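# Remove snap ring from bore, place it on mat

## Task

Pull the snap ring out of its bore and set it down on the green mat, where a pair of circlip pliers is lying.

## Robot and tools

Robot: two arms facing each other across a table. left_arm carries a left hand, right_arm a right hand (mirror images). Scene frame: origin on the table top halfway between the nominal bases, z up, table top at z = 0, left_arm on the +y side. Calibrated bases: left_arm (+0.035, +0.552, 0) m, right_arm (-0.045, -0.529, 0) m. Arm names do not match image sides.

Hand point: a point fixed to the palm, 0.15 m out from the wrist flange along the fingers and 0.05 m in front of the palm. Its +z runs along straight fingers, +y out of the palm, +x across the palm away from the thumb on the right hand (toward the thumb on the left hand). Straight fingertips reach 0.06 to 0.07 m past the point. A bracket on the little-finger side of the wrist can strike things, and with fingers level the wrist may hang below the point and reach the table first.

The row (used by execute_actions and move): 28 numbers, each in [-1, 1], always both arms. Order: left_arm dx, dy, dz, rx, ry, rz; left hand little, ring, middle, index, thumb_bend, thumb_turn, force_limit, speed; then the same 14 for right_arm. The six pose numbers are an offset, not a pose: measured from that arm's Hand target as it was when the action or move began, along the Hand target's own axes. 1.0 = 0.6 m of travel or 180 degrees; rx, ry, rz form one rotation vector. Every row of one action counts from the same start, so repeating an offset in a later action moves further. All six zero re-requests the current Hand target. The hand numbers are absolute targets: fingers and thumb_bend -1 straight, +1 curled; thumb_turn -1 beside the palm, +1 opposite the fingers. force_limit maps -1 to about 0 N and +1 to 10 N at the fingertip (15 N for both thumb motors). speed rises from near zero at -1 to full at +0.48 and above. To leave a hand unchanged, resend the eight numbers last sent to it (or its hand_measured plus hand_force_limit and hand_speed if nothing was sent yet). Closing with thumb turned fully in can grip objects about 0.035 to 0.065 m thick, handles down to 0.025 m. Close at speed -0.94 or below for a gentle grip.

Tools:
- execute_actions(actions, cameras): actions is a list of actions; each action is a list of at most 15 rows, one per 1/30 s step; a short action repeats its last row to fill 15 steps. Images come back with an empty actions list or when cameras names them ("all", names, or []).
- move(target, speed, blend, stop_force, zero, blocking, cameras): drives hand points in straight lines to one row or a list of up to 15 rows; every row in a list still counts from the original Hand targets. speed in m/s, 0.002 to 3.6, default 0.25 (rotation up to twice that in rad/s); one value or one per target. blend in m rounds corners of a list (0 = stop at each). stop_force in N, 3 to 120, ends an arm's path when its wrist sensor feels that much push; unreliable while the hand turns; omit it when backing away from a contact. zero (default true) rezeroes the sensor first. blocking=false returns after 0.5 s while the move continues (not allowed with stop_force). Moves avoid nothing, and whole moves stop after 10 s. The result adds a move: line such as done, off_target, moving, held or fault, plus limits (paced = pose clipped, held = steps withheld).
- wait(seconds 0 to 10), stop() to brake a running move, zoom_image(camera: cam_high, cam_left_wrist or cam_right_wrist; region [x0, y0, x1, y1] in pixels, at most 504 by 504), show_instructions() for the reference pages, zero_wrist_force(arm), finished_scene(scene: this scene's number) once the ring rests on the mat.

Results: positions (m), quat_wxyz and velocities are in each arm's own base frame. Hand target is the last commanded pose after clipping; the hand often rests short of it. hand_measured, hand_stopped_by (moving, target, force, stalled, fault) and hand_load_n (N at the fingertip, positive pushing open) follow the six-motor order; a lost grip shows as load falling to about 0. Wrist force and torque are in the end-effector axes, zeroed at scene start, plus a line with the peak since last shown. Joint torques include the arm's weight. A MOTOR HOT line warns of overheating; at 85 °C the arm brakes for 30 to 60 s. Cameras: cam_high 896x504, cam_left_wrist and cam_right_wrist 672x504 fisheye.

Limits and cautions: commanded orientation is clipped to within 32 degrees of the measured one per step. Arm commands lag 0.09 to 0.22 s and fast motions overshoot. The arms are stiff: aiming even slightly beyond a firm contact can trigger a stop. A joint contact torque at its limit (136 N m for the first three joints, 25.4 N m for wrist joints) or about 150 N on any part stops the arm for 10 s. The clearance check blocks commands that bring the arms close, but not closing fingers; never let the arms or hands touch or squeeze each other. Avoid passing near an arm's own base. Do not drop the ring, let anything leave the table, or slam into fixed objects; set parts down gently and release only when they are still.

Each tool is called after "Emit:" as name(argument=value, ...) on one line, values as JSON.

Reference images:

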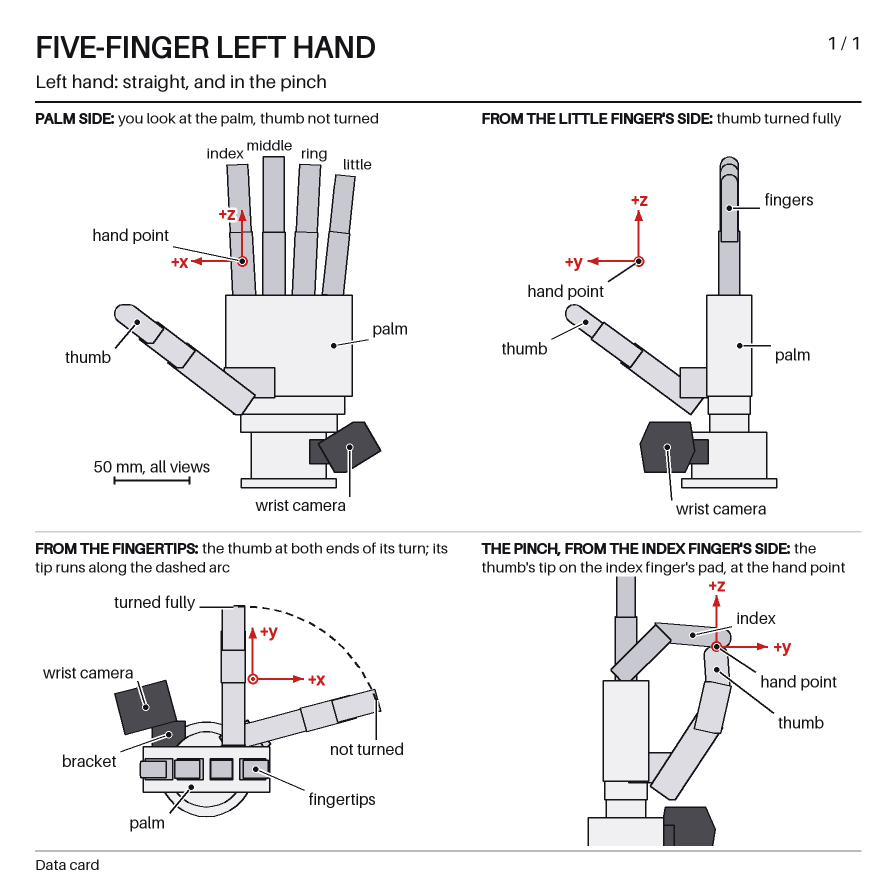

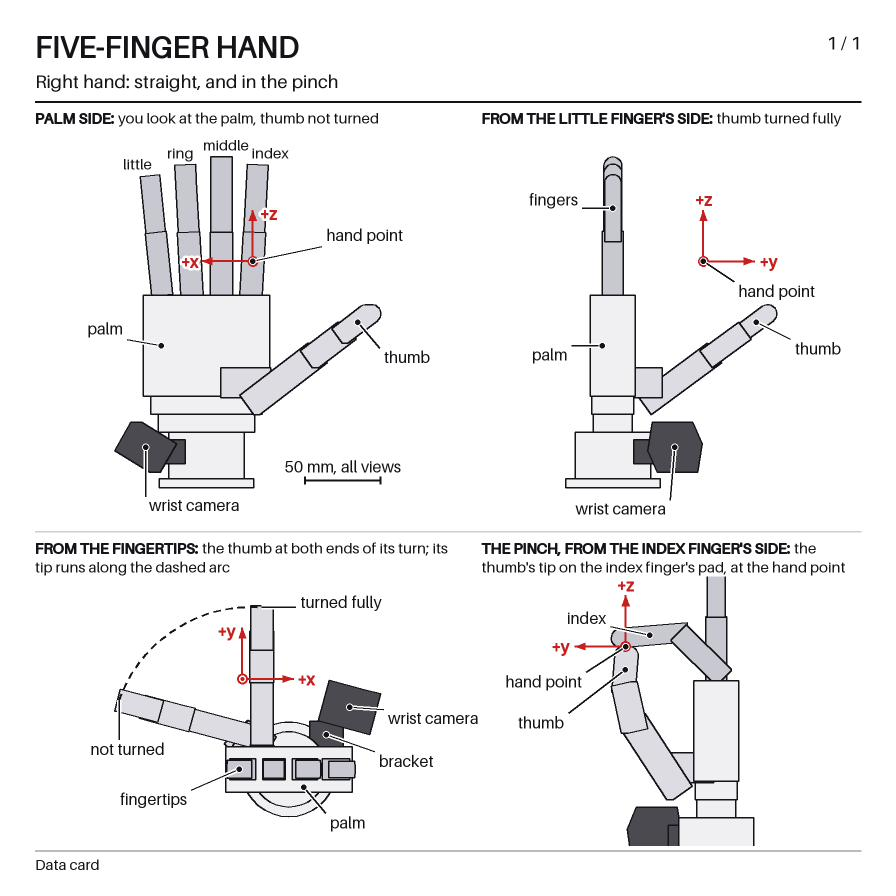

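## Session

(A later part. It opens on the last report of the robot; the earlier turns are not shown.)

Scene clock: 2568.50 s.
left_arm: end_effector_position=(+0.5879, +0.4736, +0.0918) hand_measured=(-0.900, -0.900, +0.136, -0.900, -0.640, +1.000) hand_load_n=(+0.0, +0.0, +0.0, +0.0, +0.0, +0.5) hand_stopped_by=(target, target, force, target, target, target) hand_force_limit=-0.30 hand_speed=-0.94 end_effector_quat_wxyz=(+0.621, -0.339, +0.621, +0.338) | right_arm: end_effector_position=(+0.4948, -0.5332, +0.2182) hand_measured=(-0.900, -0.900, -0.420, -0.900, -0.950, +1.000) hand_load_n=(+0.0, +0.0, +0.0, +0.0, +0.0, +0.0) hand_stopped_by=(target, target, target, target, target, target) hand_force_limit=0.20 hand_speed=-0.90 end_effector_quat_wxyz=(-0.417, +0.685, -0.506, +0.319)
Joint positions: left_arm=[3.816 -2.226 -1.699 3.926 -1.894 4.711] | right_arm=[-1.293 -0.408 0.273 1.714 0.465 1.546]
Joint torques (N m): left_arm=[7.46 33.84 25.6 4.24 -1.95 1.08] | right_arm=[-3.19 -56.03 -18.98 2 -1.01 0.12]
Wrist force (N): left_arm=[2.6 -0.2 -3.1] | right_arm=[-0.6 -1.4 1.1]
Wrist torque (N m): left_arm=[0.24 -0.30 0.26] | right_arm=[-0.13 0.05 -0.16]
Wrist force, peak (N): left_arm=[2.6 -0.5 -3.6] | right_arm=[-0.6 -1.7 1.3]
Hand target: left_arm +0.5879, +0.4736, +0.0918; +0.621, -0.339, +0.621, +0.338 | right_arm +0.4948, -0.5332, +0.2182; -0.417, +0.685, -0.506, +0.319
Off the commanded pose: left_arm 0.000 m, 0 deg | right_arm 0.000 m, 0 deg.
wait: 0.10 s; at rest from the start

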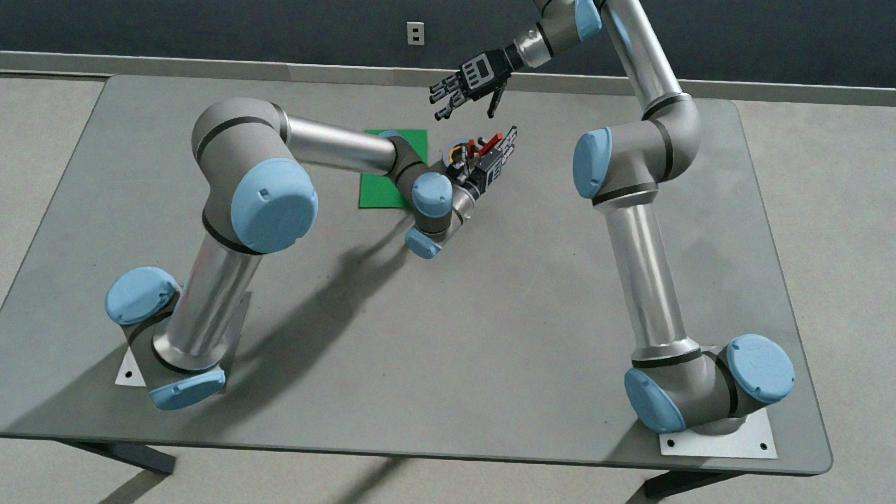

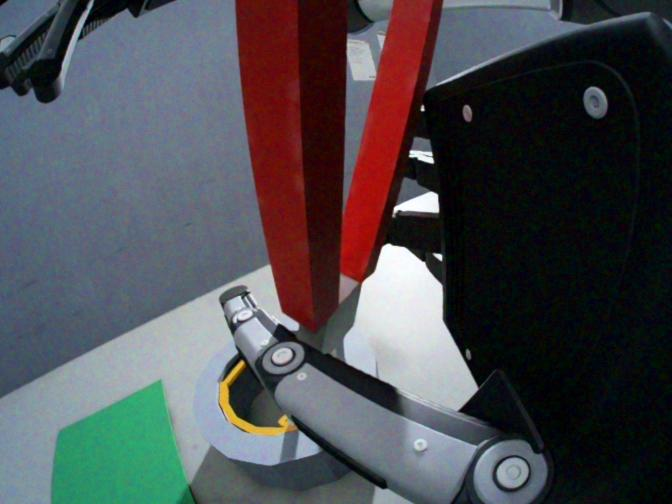

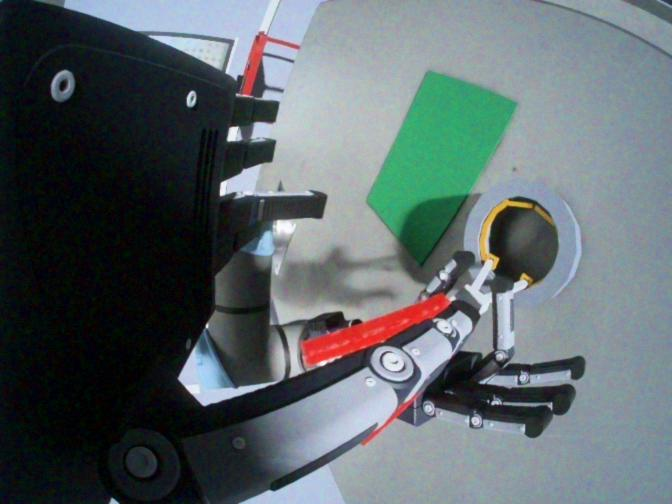

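Emit:
execute_actions(actions=[[[0,0,0,0,0,0,-0.9,-0.9,-0.15,-0.9,-0.68,1,-0.2,-0.8,0,0,0,0,0,0,-0.9,-0.9,-0.42,-0.9,-0.95,1,0.2,-0.9]],[[0,0,0,0,0,0,-0.9,-0.9,-0.15,-0.9,-0.68,1,-0.2,-0.8,0,0,0,0,0,0,-0.9,-0.9,-0.42,-0.9,-0.95,1,0.2,-0.9]]])

Emit:
move(target=[0,0.0336,0.0246,0,0,0,-0.9,-0.9,-0.15,-0.9,-0.68,1,-0.2,-0.8,0,0,0,0,0,0,-0.9,-0.9,-0.42,-0.9,-0.95,1,0.2,-0.9], speed=0.03, stop_force=8, cameras=["cam_left_wrist", "cam_right_wrist"])

Scene clock: 2588.20 s.
left_arm: end_effector_position=(+0.5879, +0.4736, +0.0918) hand_measured=(-0.900, -0.900, -0.150, -0.900, -0.680, +1.000) hand_load_n=(+0.0, +0.0, +0.0, +0.0, +0.0, +0.5) hand_stopped_by=(target, target, target, target, target, target) hand_force_limit=-0.20 hand_speed=-0.80 end_effector_quat_wxyz=(+0.621, -0.339, +0.621, +0.338) | right_arm: end_effector_position=(+0.4948, -0.5332, +0.2182) hand_measured=(-0.900, -0.900, -0.420, -0.900, -0.950, +1.000) hand_load_n=(+0.0, +0.0, +0.0, +0.0, +0.0, +0.0) hand_stopped_by=(target, target, target, target, target, target) hand_force_limit=0.20 hand_speed=-0.90 end_effector_quat_wxyz=(-0.417, +0.685, -0.506, +0.319)
Joint positions: left_arm=[3.816 -2.226 -1.699 3.926 -1.894 4.711] | right_arm=[-1.293 -0.408 0.273 1.714 0.465 1.546]
Joint torques (N m): left_arm=[7.05 32.94 25.12 4.19 -1.68 0.84] | right_arm=[-2.39 -56.33 -19 2.1 -1.2 0.22]
Wrist force (N): left_arm=[2.8 -0.7 -3.1] | right_arm=[-0.6 -1.2 1.1]
Wrist torque (N m): left_arm=[0.15 -0.33 0.27] | right_arm=[-0.10 0.05 -0.15]
Wrist force, peak (N): left_arm=[2.7 -0.4 -3.7] | right_arm=[-0.8 -1.8 1.3]
Hand target: left_arm +0.5879, +0.4736, +0.0918; +0.621, -0.339, +0.621, +0.338 | right_arm +0.4948, -0.5332, +0.2182; -0.417, +0.685, -0.506, +0.319
Off the commanded pose: left_arm 0.000 m, 0 deg | right_arm 0.000 m, 0 deg.

Scene clock: 2590.20 s.
left_arm: end_effector_position=(+0.5790, +0.4969, +0.0917) hand_measured=(-0.900, -0.900, -0.150, -0.900, -0.680, +1.000) hand_load_n=(+0.0, +0.0, +0.0, +0.0, +0.0, +0.0) hand_stopped_by=(target, target, target, target, target, target) hand_force_limit=-0.20 hand_speed=-0.80 end_effector_quat_wxyz=(+0.621, -0.339, +0.621, +0.338) | right_arm: end_effector_position=(+0.4948, -0.5332, +0.2182) hand_measured=(-0.900, -0.900, -0.420, -0.900, -0.950, +1.000) hand_load_n=(+0.0, +0.0, +0.0, +0.0, +0.0, +0.0) hand_stopped_by=(target, target, target, target, target, target) hand_force_limit=0.20 hand_speed=-0.90 end_effector_quat_wxyz=(-0.417, +0.685, -0.506, +0.319)
Joint positions: left_arm=[3.859 -2.23 -1.692 3.922 -1.85 4.711] | right_arm=[-1.293 -0.408 0.273 1.714 0.465 1.546]
Joint torques (N m): left_arm=[-7.45 54.61 7.16 2.91 -1.77 1.02] | right_arm=[-1.91 -56.35 -18.47 2.18 -1.21 0.29]
Wrist force (N): left_arm=[2.4 -0.4 -3.2] | right_arm=[-0.6 -1.5 1.2]
Wrist torque (N m): left_arm=[0.19 -0.28 0.25] | right_arm=[-0.15 0.06 -0.16]
Wrist force, peak (N): left_arm=[2.4 -0.9 -3.6] | right_arm=[-0.4 -1.7 1.4]
Hand target: left_arm +0.5790, +0.4969, +0.0917; +0.621, -0.339, +0.621, +0.338 | right_arm +0.4948, -0.5332, +0.2182; -0.417, +0.685, -0.506, +0.319
Off the commanded pose: left_arm 0.000 m, 0 deg | right_arm 0.000 m, 0 deg.
move: done
Images, in order (width x height): cam_left_wrist 672x504, cam_right_wrist 672x504.

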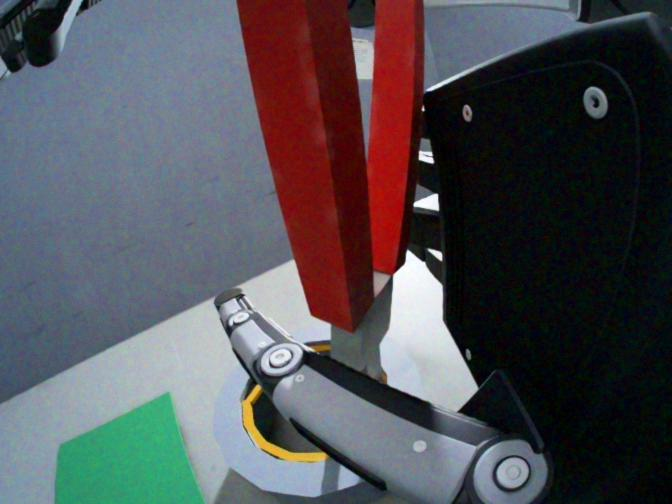

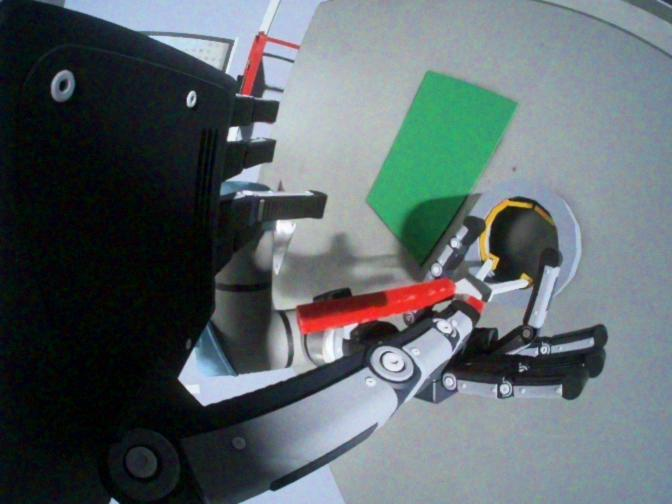

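Emit:
move(target=[0,0.0269,0.0197,0,0,0,-0.9,-0.9,-0.15,-0.9,-0.68,1,-0.2,-0.8,0,0,0,0,0,0,-0.9,-0.9,-0.42,-0.9,-0.95,1,0.2,-0.9], speed=0.02, stop_force=8, cameras=["cam_left_wrist", "cam_right_wrist"])

Scene clock: 2598.40 s.
left_arm: end_effector_position=(+0.5718, +0.5156, +0.0917) hand_measured=(-0.900, -0.900, -0.150, -0.900, -0.680, +1.000) hand_load_n=(+0.0, +0.0, +0.0, +0.0, +0.0, +0.5) hand_stopped_by=(target, target, target, target, target, target) hand_force_limit=-0.20 hand_speed=-0.80 end_effector_quat_wxyz=(+0.621, -0.339, +0.621, +0.338) | right_arm: end_effector_position=(+0.4948, -0.5332, +0.2182) hand_measured=(-0.900, -0.900, -0.420, -0.900, -0.950, +1.000) hand_load_n=(+0.0, +0.0, +0.0, +0.0, +0.0, +0.0) hand_stopped_by=(target, target, target, target, target, target) hand_force_limit=0.20 hand_speed=-0.90 end_effector_quat_wxyz=(-0.417, +0.685, -0.506, +0.319)
Joint positions: left_arm=[3.894 -2.235 -1.684 3.918 -1.815 4.711] | right_arm=[-1.293 -0.408 0.273 1.714 0.465 1.546]
Joint torques (N m): left_arm=[-7.55 53.12 7.01 2.84 -1.72 1.47] | right_arm=[-1.42 -56.45 -18.23 2.19 -1.27 0.27]
Wrist force (N): left_arm=[2.2 -0.1 -2.8] | right_arm=[-0.9 -1.4 0.9]
Wrist torque (N m): left_arm=[0.19 -0.23 0.23] | right_arm=[-0.12 0.11 -0.18]
Wrist force, peak (N): left_arm=[2.9 -0.3 -3.3] | right_arm=[-0.9 -1.8 1.1]
Hand target: left_arm +0.5718, +0.5156, +0.0917; +0.621, -0.339, +0.621, +0.338 | right_arm +0.4948, -0.5332, +0.2182; -0.417, +0.685, -0.506, +0.319
Off the commanded pose: left_arm 0.000 m, 0 deg | right_arm 0.000 m, 0 deg.
move: done
Images, in order (width x height): cam_left_wrist 672x504, cam_right_wrist 672x504.

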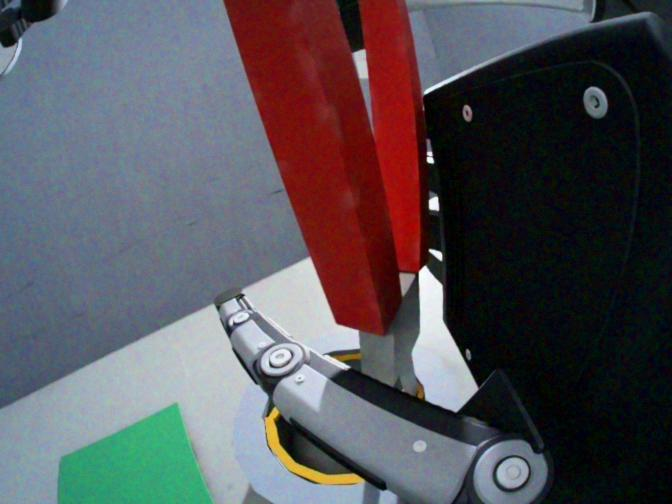

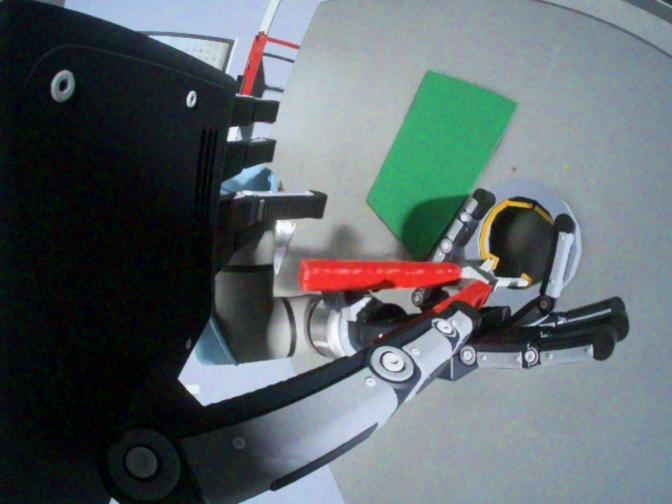

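Emit:
move(target=[[0,0,0,0,0,0,-0.9,-0.9,-0.15,-0.9,-0.68,1,-0.2,-0.8,0.001,-0.0595,-0.0299,0,0,0,-0.9,-0.9,-0.42,-0.9,-0.95,1,0.2,-0.9],[0,0,0,0,0,0,-0.9,-0.9,-0.15,-0.9,-0.68,1,-0.2,-0.8,0.001,0.0205,-0.202,0,0,0,-0.9,-0.9,-0.42,-0.9,-0.95,1,0.2,-0.9]], speed=0.05, cameras=["all"])

Emit:
zoom_image(camera="cam_high", region=[420, 70, 540, 190])

Scene clock: 2609.10 s.
left_arm: end_effector_position=(+0.5718, +0.5156, +0.0917) hand_measured=(-0.900, -0.900, -0.150, -0.900, -0.680, +1.000) hand_load_n=(+0.0, +0.0, +0.5, +0.0, +0.0, +0.5) hand_stopped_by=(target, target, target, target, target, target) hand_force_limit=-0.20 hand_speed=-0.80 end_effector_quat_wxyz=(+0.621, -0.339, +0.621, +0.338) | right_arm: end_effector_position=(+0.3855, -0.5657, +0.2617) hand_measured=(-0.900, -0.900, -0.420, -0.900, -0.950, +1.000) hand_load_n=(+0.0, +0.0, +0.0, -0.5, +0.0, +0.0) hand_stopped_by=(target, target, target, target, target, target) hand_force_limit=0.20 hand_speed=-0.90 end_effector_quat_wxyz=(-0.417, +0.685, -0.506, +0.319)
Joint positions: left_arm=[3.894 -2.235 -1.684 3.918 -1.815 4.711] | right_arm=[-1.462 -0.513 0.449 1.964 0.494 1.184]
Joint torques (N m): left_arm=[-6.82 58.2 6.71 2.9 -0.9 1.39] | right_arm=[10.34 -47.42 -25.68 0.52 -3.73 2.25]
Wrist force (N): left_arm=[2.6 -0.3 -2.9] | right_arm=[-0.3 -2.0 0.8]
Wrist torque (N m): left_arm=[0.17 -0.30 0.26] | right_arm=[-0.19 0.03 -0.16]
Wrist force, peak (N): left_arm=[2.5 -0.3 -3.6] | right_arm=[-0.6 -2.0 1.3]
Hand target: left_arm +0.5718, +0.5156, +0.0917; +0.621, -0.339, +0.621, +0.338 | right_arm +0.3856, -0.5656, +0.2616; -0.417, +0.685, -0.506, +0.319
Off the commanded pose: left_arm 0.000 m, 0 deg | right_arm 0.000 m, 0 deg.
elbow stopped short (right arm): the move would have taken joint 3 (elbow) straighter than the controller allows.
move: done

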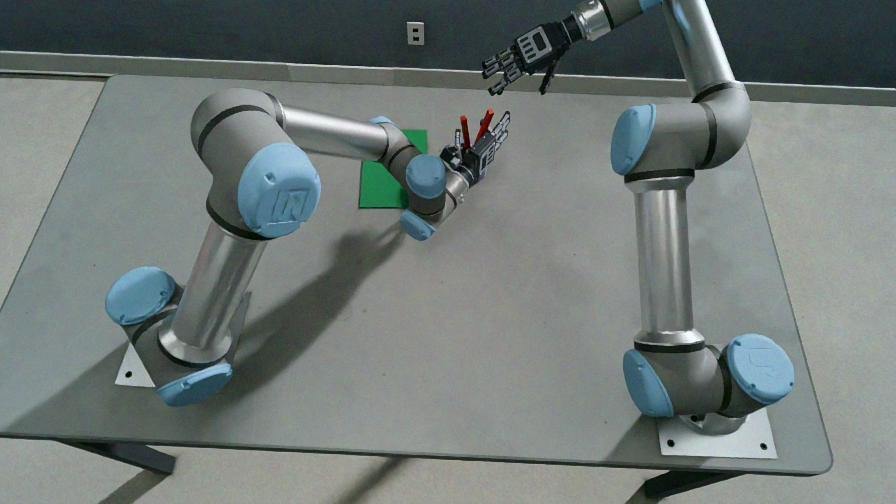

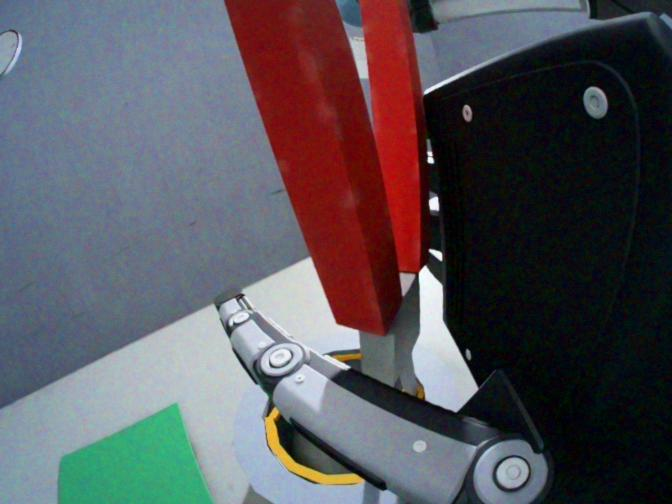

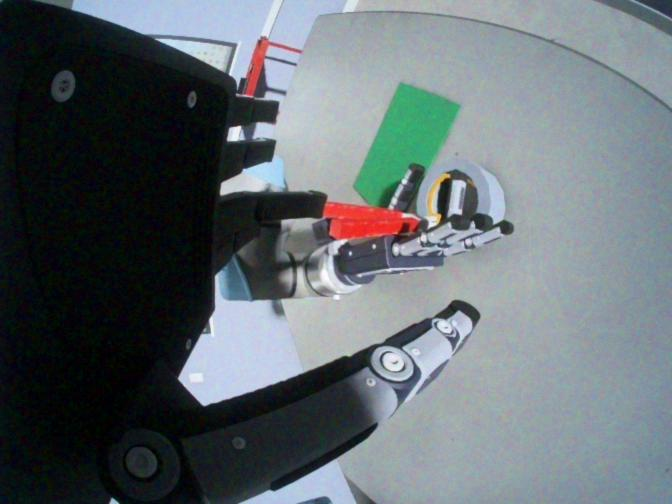

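Scaled by 4.200 from the camera's 896x504 image, which has a finer 1280x720 frame.

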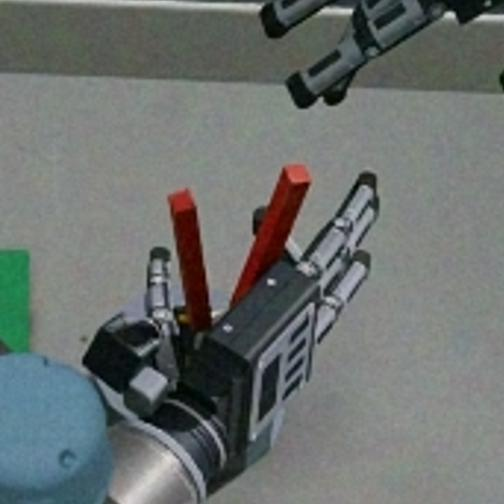

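Emit:
move(target=[[0,0,0,0,0,0,-0.9,-0.9,-0.15,-0.9,-0.68,1,-0.2,-0.8,-0.029,-0.0819,0.1621,0,0,0,-0.9,-0.9,-0.55,-0.9,-1,1,-0.5,-0.85],[0,0,0,0,0,0,-0.9,-0.9,-0.15,-0.9,-0.68,1,-0.2,-0.8,-0.0301,-0.0142,0.1961,0,0,0,-0.9,-0.9,-0.55,-0.9,-1,1,-0.5,-0.85]], speed=[0.06,0.03], cameras=["all"])

Emit:
zoom_image(camera="cam_high", region=[420, 70, 540, 190])

Scene clock: 2625.30 s.
left_arm: end_effector_position=(+0.5718, +0.5156, +0.0917) hand_measured=(-0.900, -0.900, -0.150, -0.900, -0.680, +1.000) hand_load_n=(+0.0, +0.0, +0.0, +0.0, +0.0, +0.0) hand_stopped_by=(target, target, target, target, target, target) hand_force_limit=-0.20 hand_speed=-0.80 end_effector_quat_wxyz=(+0.621, -0.339, +0.621, +0.338) | right_arm: end_effector_position=(+0.4851, -0.5179, +0.2162) hand_measured=(-0.900, -0.900, -0.550, -0.900, -1.000, +1.000) hand_load_n=(+0.0, +0.0, +0.0, -0.5, +0.0, +0.0) hand_stopped_by=(target, target, target, target, target, target) hand_force_limit=-0.50 hand_speed=-0.85 end_effector_quat_wxyz=(-0.417, +0.685, -0.506, +0.319) end_effector_velocity=(+0.000, +0.000, +0.002) end_effector_angular_velocity=(+0.002, -0.001, +0.000)
Joint positions: left_arm=[3.894 -2.235 -1.684 3.918 -1.815 4.711] | right_arm=[-1.301 -0.523 0.509 1.608 0.466 1.529]
Joint velocities: left_arm=[within noise] | right_arm=[0 0 -0.004 0.005 -0.001 0.001]
Joint torques (N m): left_arm=[-6.47 58.3 7.83 2.93 0.07 1.29] | right_arm=[-14.06 -62.42 -25.95 4.32 -3.54 2.34]
Wrist force (N): left_arm=[2.5 0.1 -2.9] | right_arm=[-0.6 -1.4 1.0]
Wrist torque (N m): left_arm=[0.22 -0.29 0.25] | right_arm=[-0.14 0.04 -0.05]
Wrist force, peak (N): left_arm=[2.7 -0.3 -3.4] | right_arm=[-1.0 -1.7 1.5]
Hand target: left_arm +0.5718, +0.5156, +0.0917; +0.621, -0.339, +0.621, +0.338 | right_arm +0.4851, -0.5179, +0.2162; -0.417, +0.685, -0.506, +0.319
Off the commanded pose: left_arm 0.000 m, 0 deg | right_arm 0.000 m, 0 deg.
move: done

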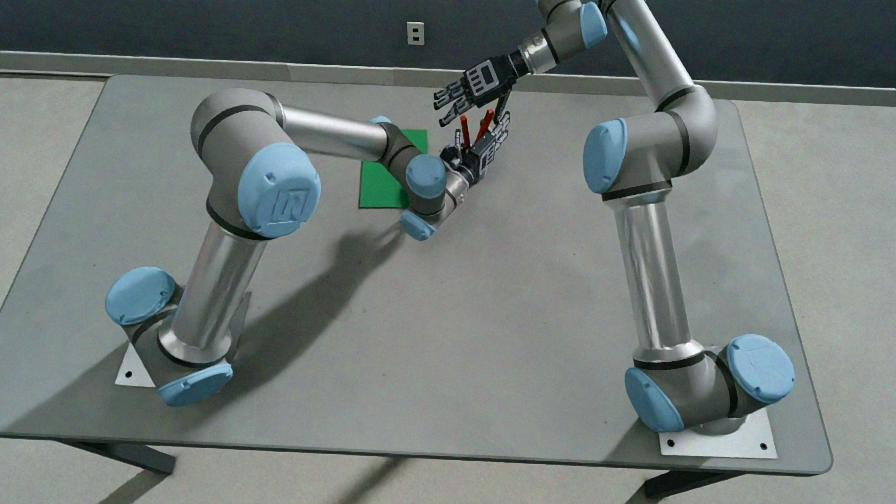

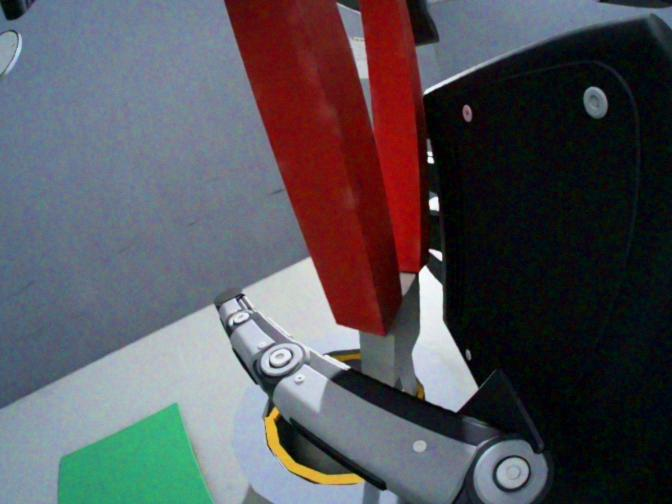

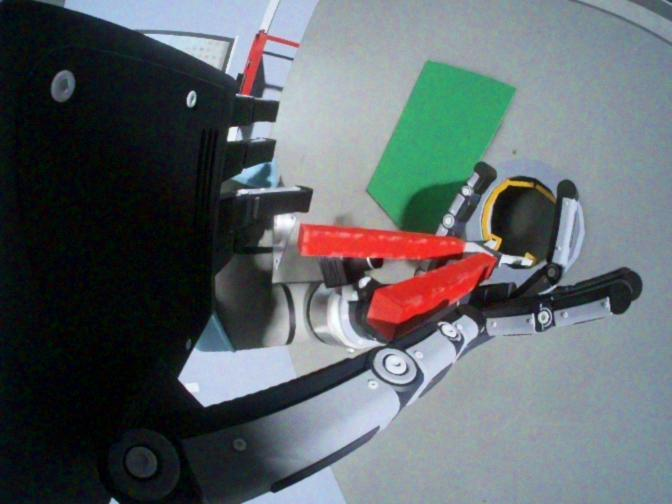

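Scaled by 4.200 from the camera's 896x504 image, which has a finer 1280x720 frame.

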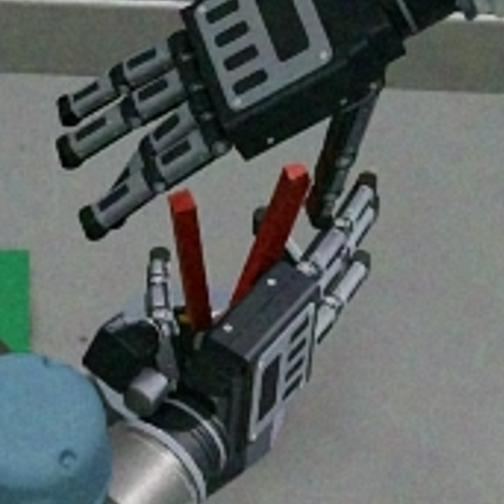

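Emit:
execute_actions(actions=[[[0,0,0,0,0,0,-0.9,-0.9,-0.15,-0.9,-0.68,1,-0.2,-0.8,0,0,0,0,0,0,-0.9,-0.9,-0.25,-0.9,-0.6,1,-0.7,-0.85]],[[0,0,0,0,0,0,-0.9,-0.9,-0.15,-0.9,-0.68,1,-0.2,-0.8,0,0,0,0,0,0,-0.9,-0.9,-0.25,-0.9,-0.6,1,-0.7,-0.85]],[[0,0,0,0,0,0,-0.9,-0.9,-0.15,-0.9,-0.68,1,-0.2,-0.8,0,0,0,0,0,0,-0.9,-0.9,-0.25,-0.9,-0.6,1,-0.7,-0.85]]], cameras=["all"])

Emit:
zoom_image(camera="cam_high", region=[420, 70, 540, 190])

Scene clock: 2630.10 s.
left_arm: end_effector_position=(+0.5718, +0.5156, +0.0917) hand_measured=(-0.900, -0.900, -0.150, -0.900, -0.680, +1.000) hand_load_n=(-0.5, +0.0, +0.0, +0.0, +0.0, +0.5) hand_stopped_by=(target, target, target, target, target, target) hand_force_limit=-0.20 hand_speed=-0.80 end_effector_quat_wxyz=(+0.621, -0.339, +0.621, +0.338) | right_arm: end_effector_position=(+0.4851, -0.5179, +0.2162) hand_measured=(-0.900, -0.900, -0.260, -0.900, -0.852, +1.000) hand_load_n=(+0.0, +0.0, +2.0, +0.0, +3.5, +0.5) hand_stopped_by=(target, target, force, target, force, target) hand_force_limit=-0.70 hand_speed=-0.85 end_effector_quat_wxyz=(-0.417, +0.685, -0.506, +0.319)
Joint positions: left_arm=[3.894 -2.235 -1.684 3.918 -1.815 4.711] | right_arm=[-1.301 -0.523 0.509 1.608 0.466 1.529]
Joint torques (N m): left_arm=[-5.62 58.49 8.09 2.97 0.67 1.26] | right_arm=[-9.98 -47.89 -24.32 3.91 -3.39 -1.13]
Wrist force (N): left_arm=[2.6 -0.2 -2.9] | right_arm=[-0.5 -2.0 0.9]
Wrist torque (N m): left_arm=[0.18 -0.31 0.26] | right_arm=[-0.15 0.03 -0.06]
Wrist force, peak (N): left_arm=[2.5 -0.6 -3.4] | right_arm=[-0.6 -2.3 1.1]
Hand target: left_arm +0.5718, +0.5156, +0.0917; +0.621, -0.339, +0.621, +0.338 | right_arm +0.4851, -0.5179, +0.2162; -0.417, +0.685, -0.506, +0.319
Off the commanded pose: left_arm 0.000 m, 0 deg | right_arm 0.000 m, 0 deg.

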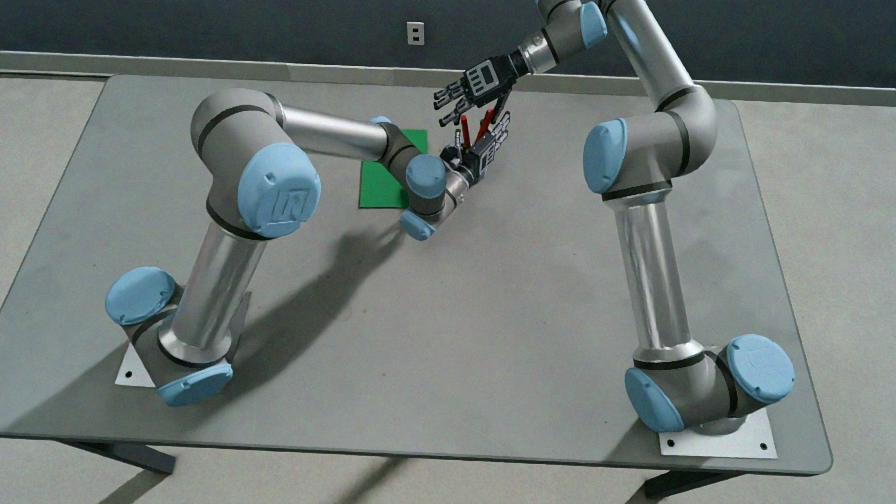

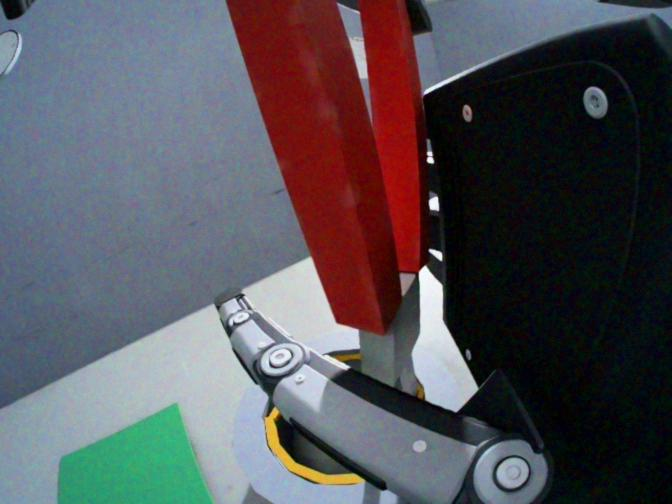

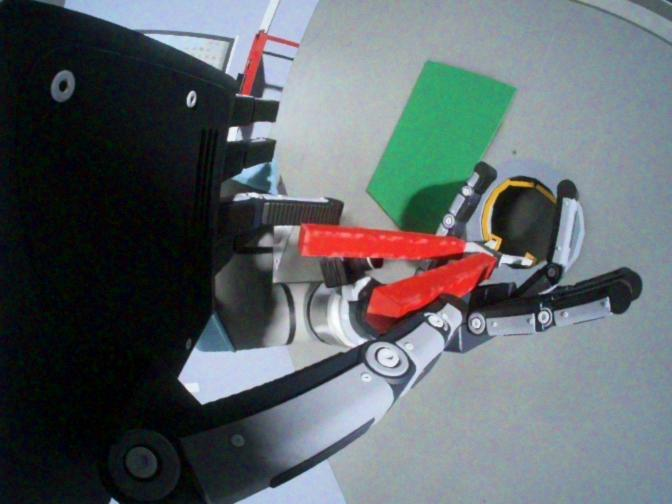

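Scaled by 4.200 from the camera's 896x504 image, which has a finer 1280x720 frame.

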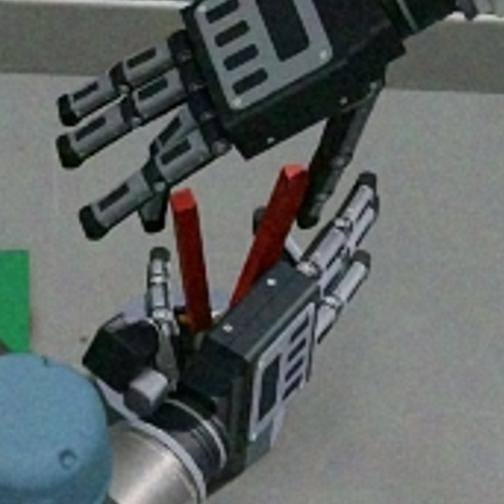

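Emit:
zoom_image(camera="cam_right_wrist", region=[460, 220, 550, 280])

Scaled by 5.600 from the camera's 672x504 image, which has a finer 960x720 frame.

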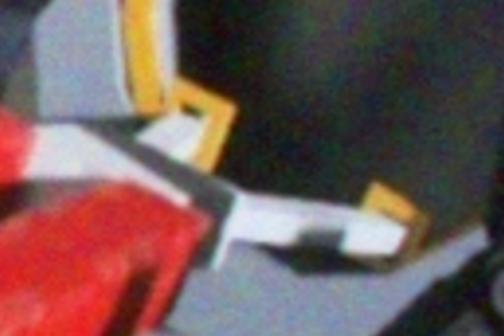

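Emit:
move(target=[0,0,0,0,0,0,-0.9,-0.9,-0.15,-0.9,-0.68,1,-0.2,-0.8,0.0283,0,0.0008,0,0,0,-0.9,-0.9,-0.25,-0.9,-0.6,1,-0.7,-0.85], speed=0.015)

Emit:
move(target=[-0.0045,-0.0557,-0.0509,0,0,0,-0.9,-0.9,-0.15,-0.9,-0.68,1,-0.2,-0.8,0,0,0,0,0,0,-0.9,-0.9,-0.25,-0.9,-0.6,1,-0.7,-0.85], speed=0.03, cameras=["all"])

Emit:
zoom_image(camera="cam_left_wrist", region=[80, 0, 420, 340])

Emit:
zoom_image(camera="cam_right_wrist", region=[400, 180, 580, 320])

Scene clock: 2638.50 s.
left_arm: end_effector_position=(+0.5718, +0.5156, +0.0917) hand_measured=(-0.900, -0.900, -0.150, -0.900, -0.680, +1.000) hand_load_n=(+0.0, +0.0, +0.0, +0.0, +0.0, +0.0) hand_stopped_by=(target, target, target, target, target, target) hand_force_limit=-0.20 hand_speed=-0.80 end_effector_quat_wxyz=(+0.621, -0.339, +0.621, +0.338) | right_arm: end_effector_position=(+0.4904, -0.5340, +0.2162) hand_measured=(-0.900, -0.900, -0.260, -0.900, -0.852, +1.000) hand_load_n=(+0.0, +0.0, +2.5, +0.0, +3.5, +2.0) hand_stopped_by=(target, target, force, target, force, target) hand_force_limit=-0.70 hand_speed=-0.85 end_effector_quat_wxyz=(-0.417, +0.684, -0.506, +0.319)
Joint positions: left_arm=[3.894 -2.235 -1.684 3.918 -1.815 4.711] | right_arm=[-1.3 -0.421 0.308 1.705 0.465 1.531]
Joint torques (N m): left_arm=[-5.65 58.34 8.04 2.87 1.1 1.38] | right_arm=[10.13 -64.86 -12.17 0.55 0.12 -2.37]
Wrist force (N): left_arm=[2.3 -0.2 -2.8] | right_arm=[-0.7 -1.2 0.8]
Wrist torque (N m): left_arm=[0.17 -0.25 0.23] | right_arm=[-0.24 0.10 -0.04]
Wrist force, peak (N): left_arm=[2.6 -0.3 -3.3] | right_arm=[-1.1 -3.4 -0.1]
Hand target: left_arm +0.5718, +0.5156, +0.0917; +0.621, -0.339, +0.621, +0.338 | right_arm +0.4904, -0.5341, +0.2162; -0.417, +0.685, -0.506, +0.319
Off the commanded pose: left_arm 0.000 m, 0 deg | right_arm 0.000 m, 0 deg.
move: done

Scene clock: 2640.27 s.
left_arm: end_effector_position=(+0.5833, +0.4717, +0.0945) hand_measured=(-0.900, -0.900, -0.150, -0.900, -0.680, +1.000) hand_load_n=(+0.0, +0.0, +0.0, +0.0, +0.0, +0.0) hand_stopped_by=(target, target, target, target, target, target) hand_force_limit=-0.20 hand_speed=-0.80 end_effector_quat_wxyz=(+0.621, -0.339, +0.621, +0.338) end_effector_velocity=(-0.001, +0.003, +0.000) end_effector_angular_velocity=(+0.000, +0.000, +0.000) | right_arm: end_effector_position=(+0.4904, -0.5341, +0.2162) hand_measured=(-0.900, -0.900, -0.260, -0.900, -0.852, +1.000) hand_load_n=(+0.0, +0.0, +2.5, +0.0, +4.0, +2.0) hand_stopped_by=(target, target, force, target, force, target) hand_force_limit=-0.70 hand_speed=-0.85 end_effector_quat_wxyz=(-0.417, +0.685, -0.506, +0.319)
Joint positions: left_arm=[3.818 -2.213 -1.715 3.928 -1.891 4.711] | right_arm=[-1.3 -0.422 0.309 1.705 0.466 1.531]
Joint velocities: left_arm=[0.005 0 0.001 0 0.005 0] | right_arm=[within noise]
Joint torques (N m): left_arm=[8.25 47.69 20.82 3.67 1.57 0.73] | right_arm=[4.5 -65.31 -11.71 0.64 0 -2.16]
Wrist force (N): left_arm=[2.0 0.1 -3.3] | right_arm=[-0.9 -1.2 0.9]
Wrist torque (N m): left_arm=[0.25 -0.22 0.20] | right_arm=[-0.25 0.13 -0.05]
Wrist force, peak (N): left_arm=[2.6 -0.1 -3.2] | right_arm=[-1.0 -1.5 1.2]
Hand target: left_arm +0.5833, +0.4718, +0.0945; +0.621, -0.339, +0.621, +0.338 | right_arm +0.4904, -0.5341, +0.2162; -0.417, +0.685, -0.506, +0.319
Off the commanded pose: left_arm 0.000 m, 0 deg | right_arm 0.000 m, 0 deg.
move: done

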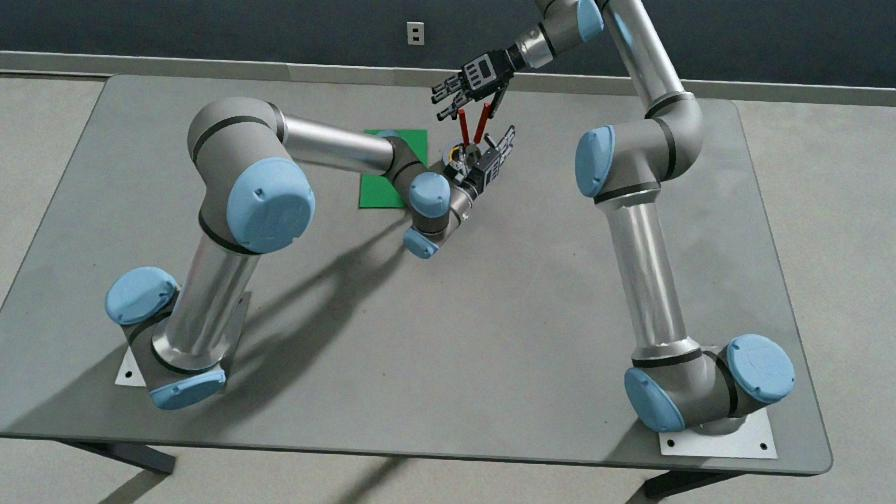

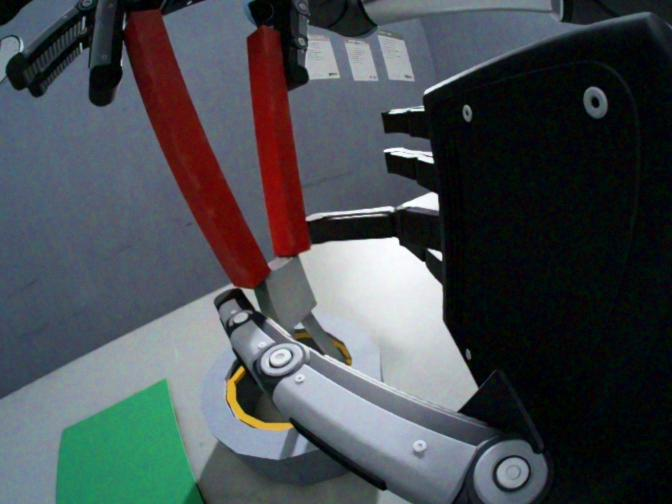

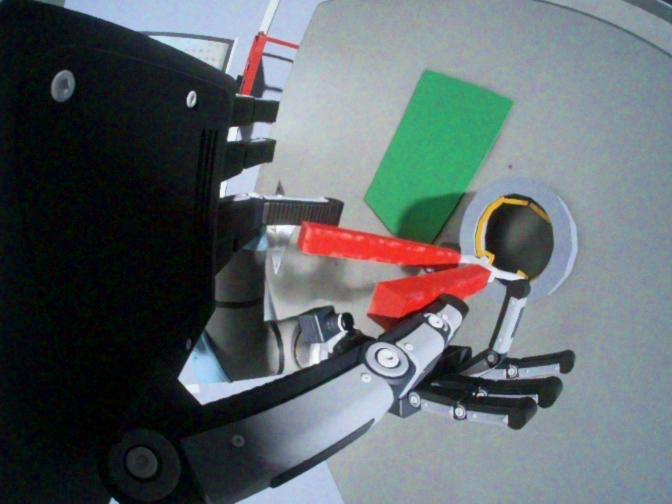

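Scaled by 1.482 from the camera's 672x504 image, which has a finer 960x720 frame.

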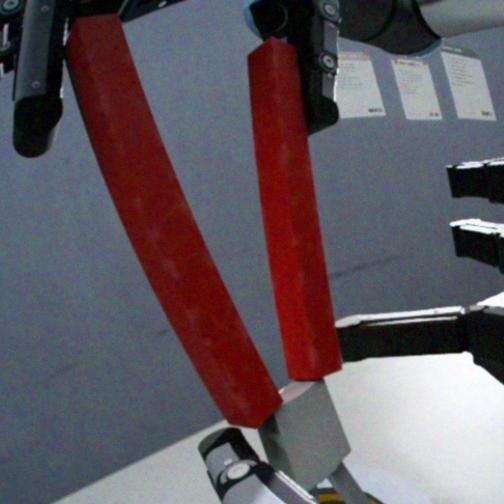

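Scaled by 2.800 from the camera's 672x504 image, which has a finer 960x720 frame.

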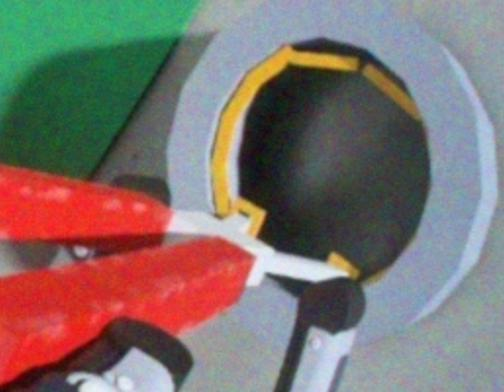

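Emit:
move(target=[0,0,0,0,0,0,-0.9,-0.9,-0.15,-0.9,-0.68,1,-0.2,-0.8,-0.0004,-0.006,0.01195,0,0,0,-0.9,-0.9,-0.25,-0.9,-0.6,1,-0.7,-0.85], speed=0.01, cameras=["cam_left_wrist", "cam_right_wrist"])

Emit:
zoom_image(camera="cam_left_wrist", region=[60, 0, 400, 340])

Emit:
zoom_image(camera="cam_right_wrist", region=[400, 180, 580, 320])

Scene clock: 2648.60 s.
left_arm: end_effector_position=(+0.5833, +0.4718, +0.0945) hand_measured=(-0.900, -0.900, -0.150, -0.900, -0.680, +1.000) hand_load_n=(+0.0, +0.0, +0.0, +0.0, +0.0, +0.0) hand_stopped_by=(target, target, target, target, target, target) hand_force_limit=-0.20 hand_speed=-0.80 end_effector_quat_wxyz=(+0.621, -0.339, +0.621, +0.338) | right_arm: end_effector_position=(+0.4981, -0.5315, +0.2162) hand_measured=(-0.900, -0.900, -0.260, -0.900, -0.852, +1.000) hand_load_n=(+0.0, +0.0, +2.0, +0.0, +3.0, +0.0) hand_stopped_by=(target, target, force, target, force, target) hand_force_limit=-0.70 hand_speed=-0.85 end_effector_quat_wxyz=(-0.417, +0.685, -0.506, +0.319)
Joint positions: left_arm=[3.818 -2.213 -1.715 3.928 -1.891 4.711] | right_arm=[-1.288 -0.409 0.277 1.699 0.465 1.558]
Joint torques (N m): left_arm=[7.2 32.71 25.41 1.14 1.58 0.43] | right_arm=[-2.52 -57.09 -11.83 3.84 -3.26 -1.44]
Wrist force (N): left_arm=[2.3 -0.1 -2.7] | right_arm=[-0.8 -1.4 0.2]
Wrist torque (N m): left_arm=[0.19 -0.26 0.23] | right_arm=[-0.29 0.10 -0.16]
Wrist force, peak (N): left_arm=[3.0 0.2 -3.1] | right_arm=[-0.9 -1.8 -0.4]
Hand target: left_arm +0.5833, +0.4718, +0.0945; +0.621, -0.339, +0.621, +0.338 | right_arm +0.4980, -0.5315, +0.2162; -0.417, +0.685, -0.506, +0.319
Off the commanded pose: left_arm 0.000 m, 0 deg | right_arm 0.000 m, 0 deg.
move: done
Images, in order (width x height): cam_left_wrist 672x504, cam_right_wrist 672x504.

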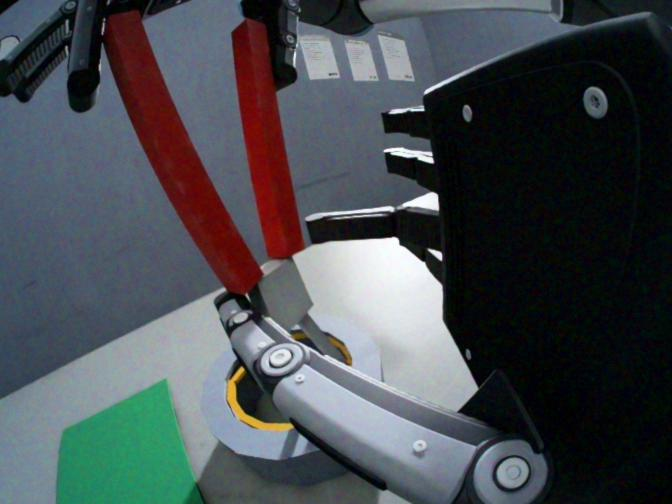

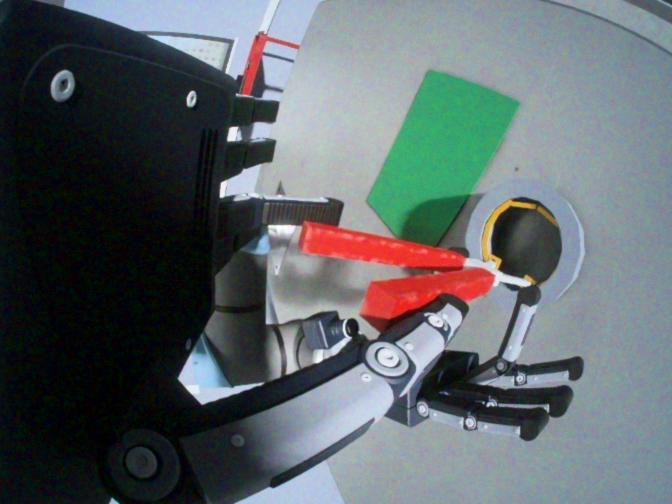

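Scaled by 1.482 from the camera's 672x504 image, which has a finer 960x720 frame.

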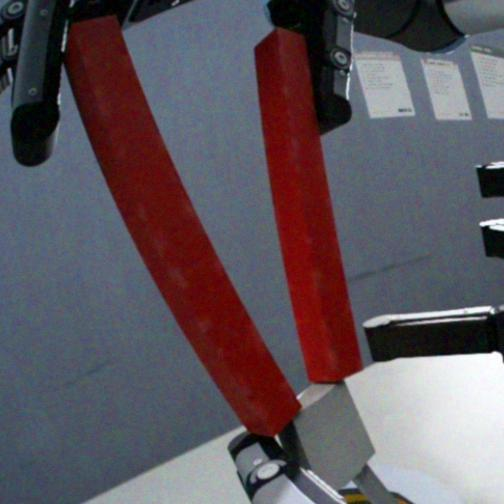

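Scaled by 2.800 from the camera's 672x504 image, which has a finer 960x720 frame.

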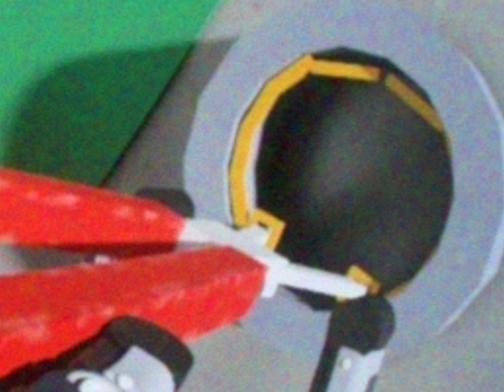

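Emit:
execute_actions(actions=[[[0,0,0,0,0,0,-0.9,-0.9,0.6,-0.9,-0.63,1,-0.25,-0.94,0,0,0,0,0,0,-0.9,-0.9,-0.25,-0.9,-0.6,1,-0.7,-0.85]],[[0,0,0,0,0,0,-0.9,-0.9,0.6,-0.9,-0.63,1,-0.25,-0.94,0,0,0,0,0,0,-0.9,-0.9,-0.25,-0.9,-0.6,1,-0.7,-0.85]],[[0,0,0,0,0,0,-0.9,-0.9,0.6,-0.9,-0.63,1,-0.25,-0.94,0,0,0,0,0,0,-0.9,-0.9,-0.25,-0.9,-0.6,1,-0.7,-0.85]]], cameras=["cam_left_wrist", "cam_right_wrist"])

Emit:
zoom_image(camera="cam_left_wrist", region=[60, 0, 400, 340])

Scene clock: 2653.80 s.
left_arm: end_effector_position=(+0.5833, +0.4718, +0.0945) hand_measured=(-0.900, -0.900, +0.108, -0.900, -0.630, +1.000) hand_load_n=(+0.0, +0.0, +3.0, +0.0, +2.0, +0.0) hand_stopped_by=(target, target, force, target, target, target) hand_force_limit=-0.25 hand_speed=-0.94 end_effector_quat_wxyz=(+0.621, -0.339, +0.621, +0.338) | right_arm: end_effector_position=(+0.4980, -0.5315, +0.2162) hand_measured=(-0.900, -0.900, -0.260, -0.900, -0.852, +1.000) hand_load_n=(+0.0, +0.0, +1.0, +0.0, +0.0, +0.0) hand_stopped_by=(target, target, force, target, force, target) hand_force_limit=-0.70 hand_speed=-0.85 end_effector_quat_wxyz=(-0.417, +0.685, -0.506, +0.319)
Joint positions: left_arm=[3.818 -2.213 -1.715 3.928 -1.891 4.711] | right_arm=[-1.288 -0.409 0.278 1.7 0.465 1.557]
Joint torques (N m): left_arm=[6.57 32.81 22.24 1.24 0.46 -0.29] | right_arm=[-13.45 -64.98 -12.17 3.07 -0.21 -2.23]
Wrist force (N): left_arm=[2.0 -1.0 -2.5] | right_arm=[-0.4 -2.1 1.9]
Wrist torque (N m): left_arm=[0.22 -0.27 0.30] | right_arm=[-0.12 0.05 -0.14]
Wrist force, peak (N): left_arm=[2.6 0.0 -3.4] | right_arm=[-1.5 -1.8 2.4]
Hand target: left_arm +0.5833, +0.4718, +0.0945; +0.621, -0.339, +0.621, +0.338 | right_arm +0.4980, -0.5315, +0.2162; -0.417, +0.685, -0.506, +0.319
Off the commanded pose: left_arm 0.000 m, 0 deg | right_arm 0.000 m, 0 deg.
Images, in order (width x height): cam_left_wrist 672x504, cam_right_wrist 672x504.

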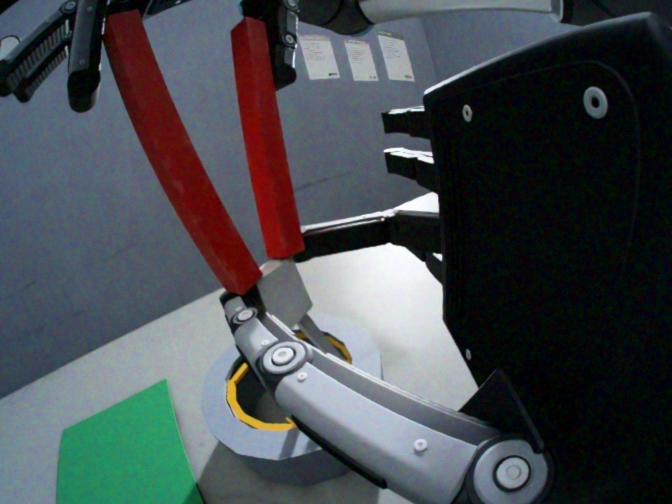

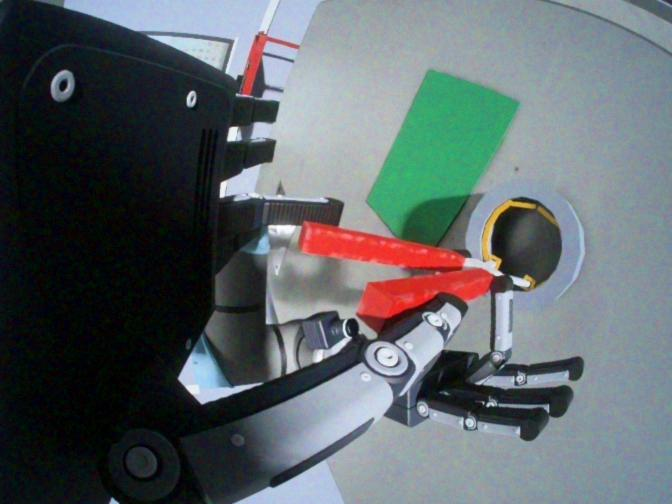

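Scaled by 1.482 from the camera's 672x504 image, which has a finer 960x720 frame.

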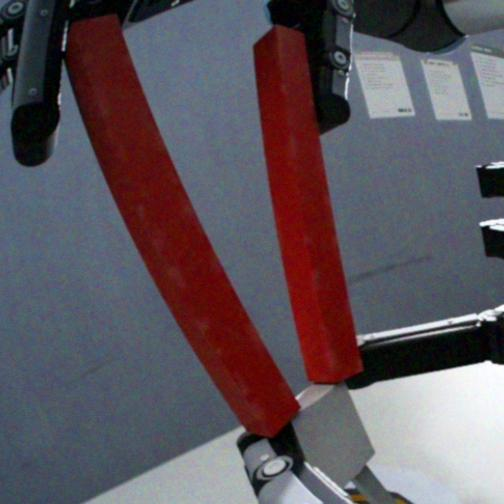

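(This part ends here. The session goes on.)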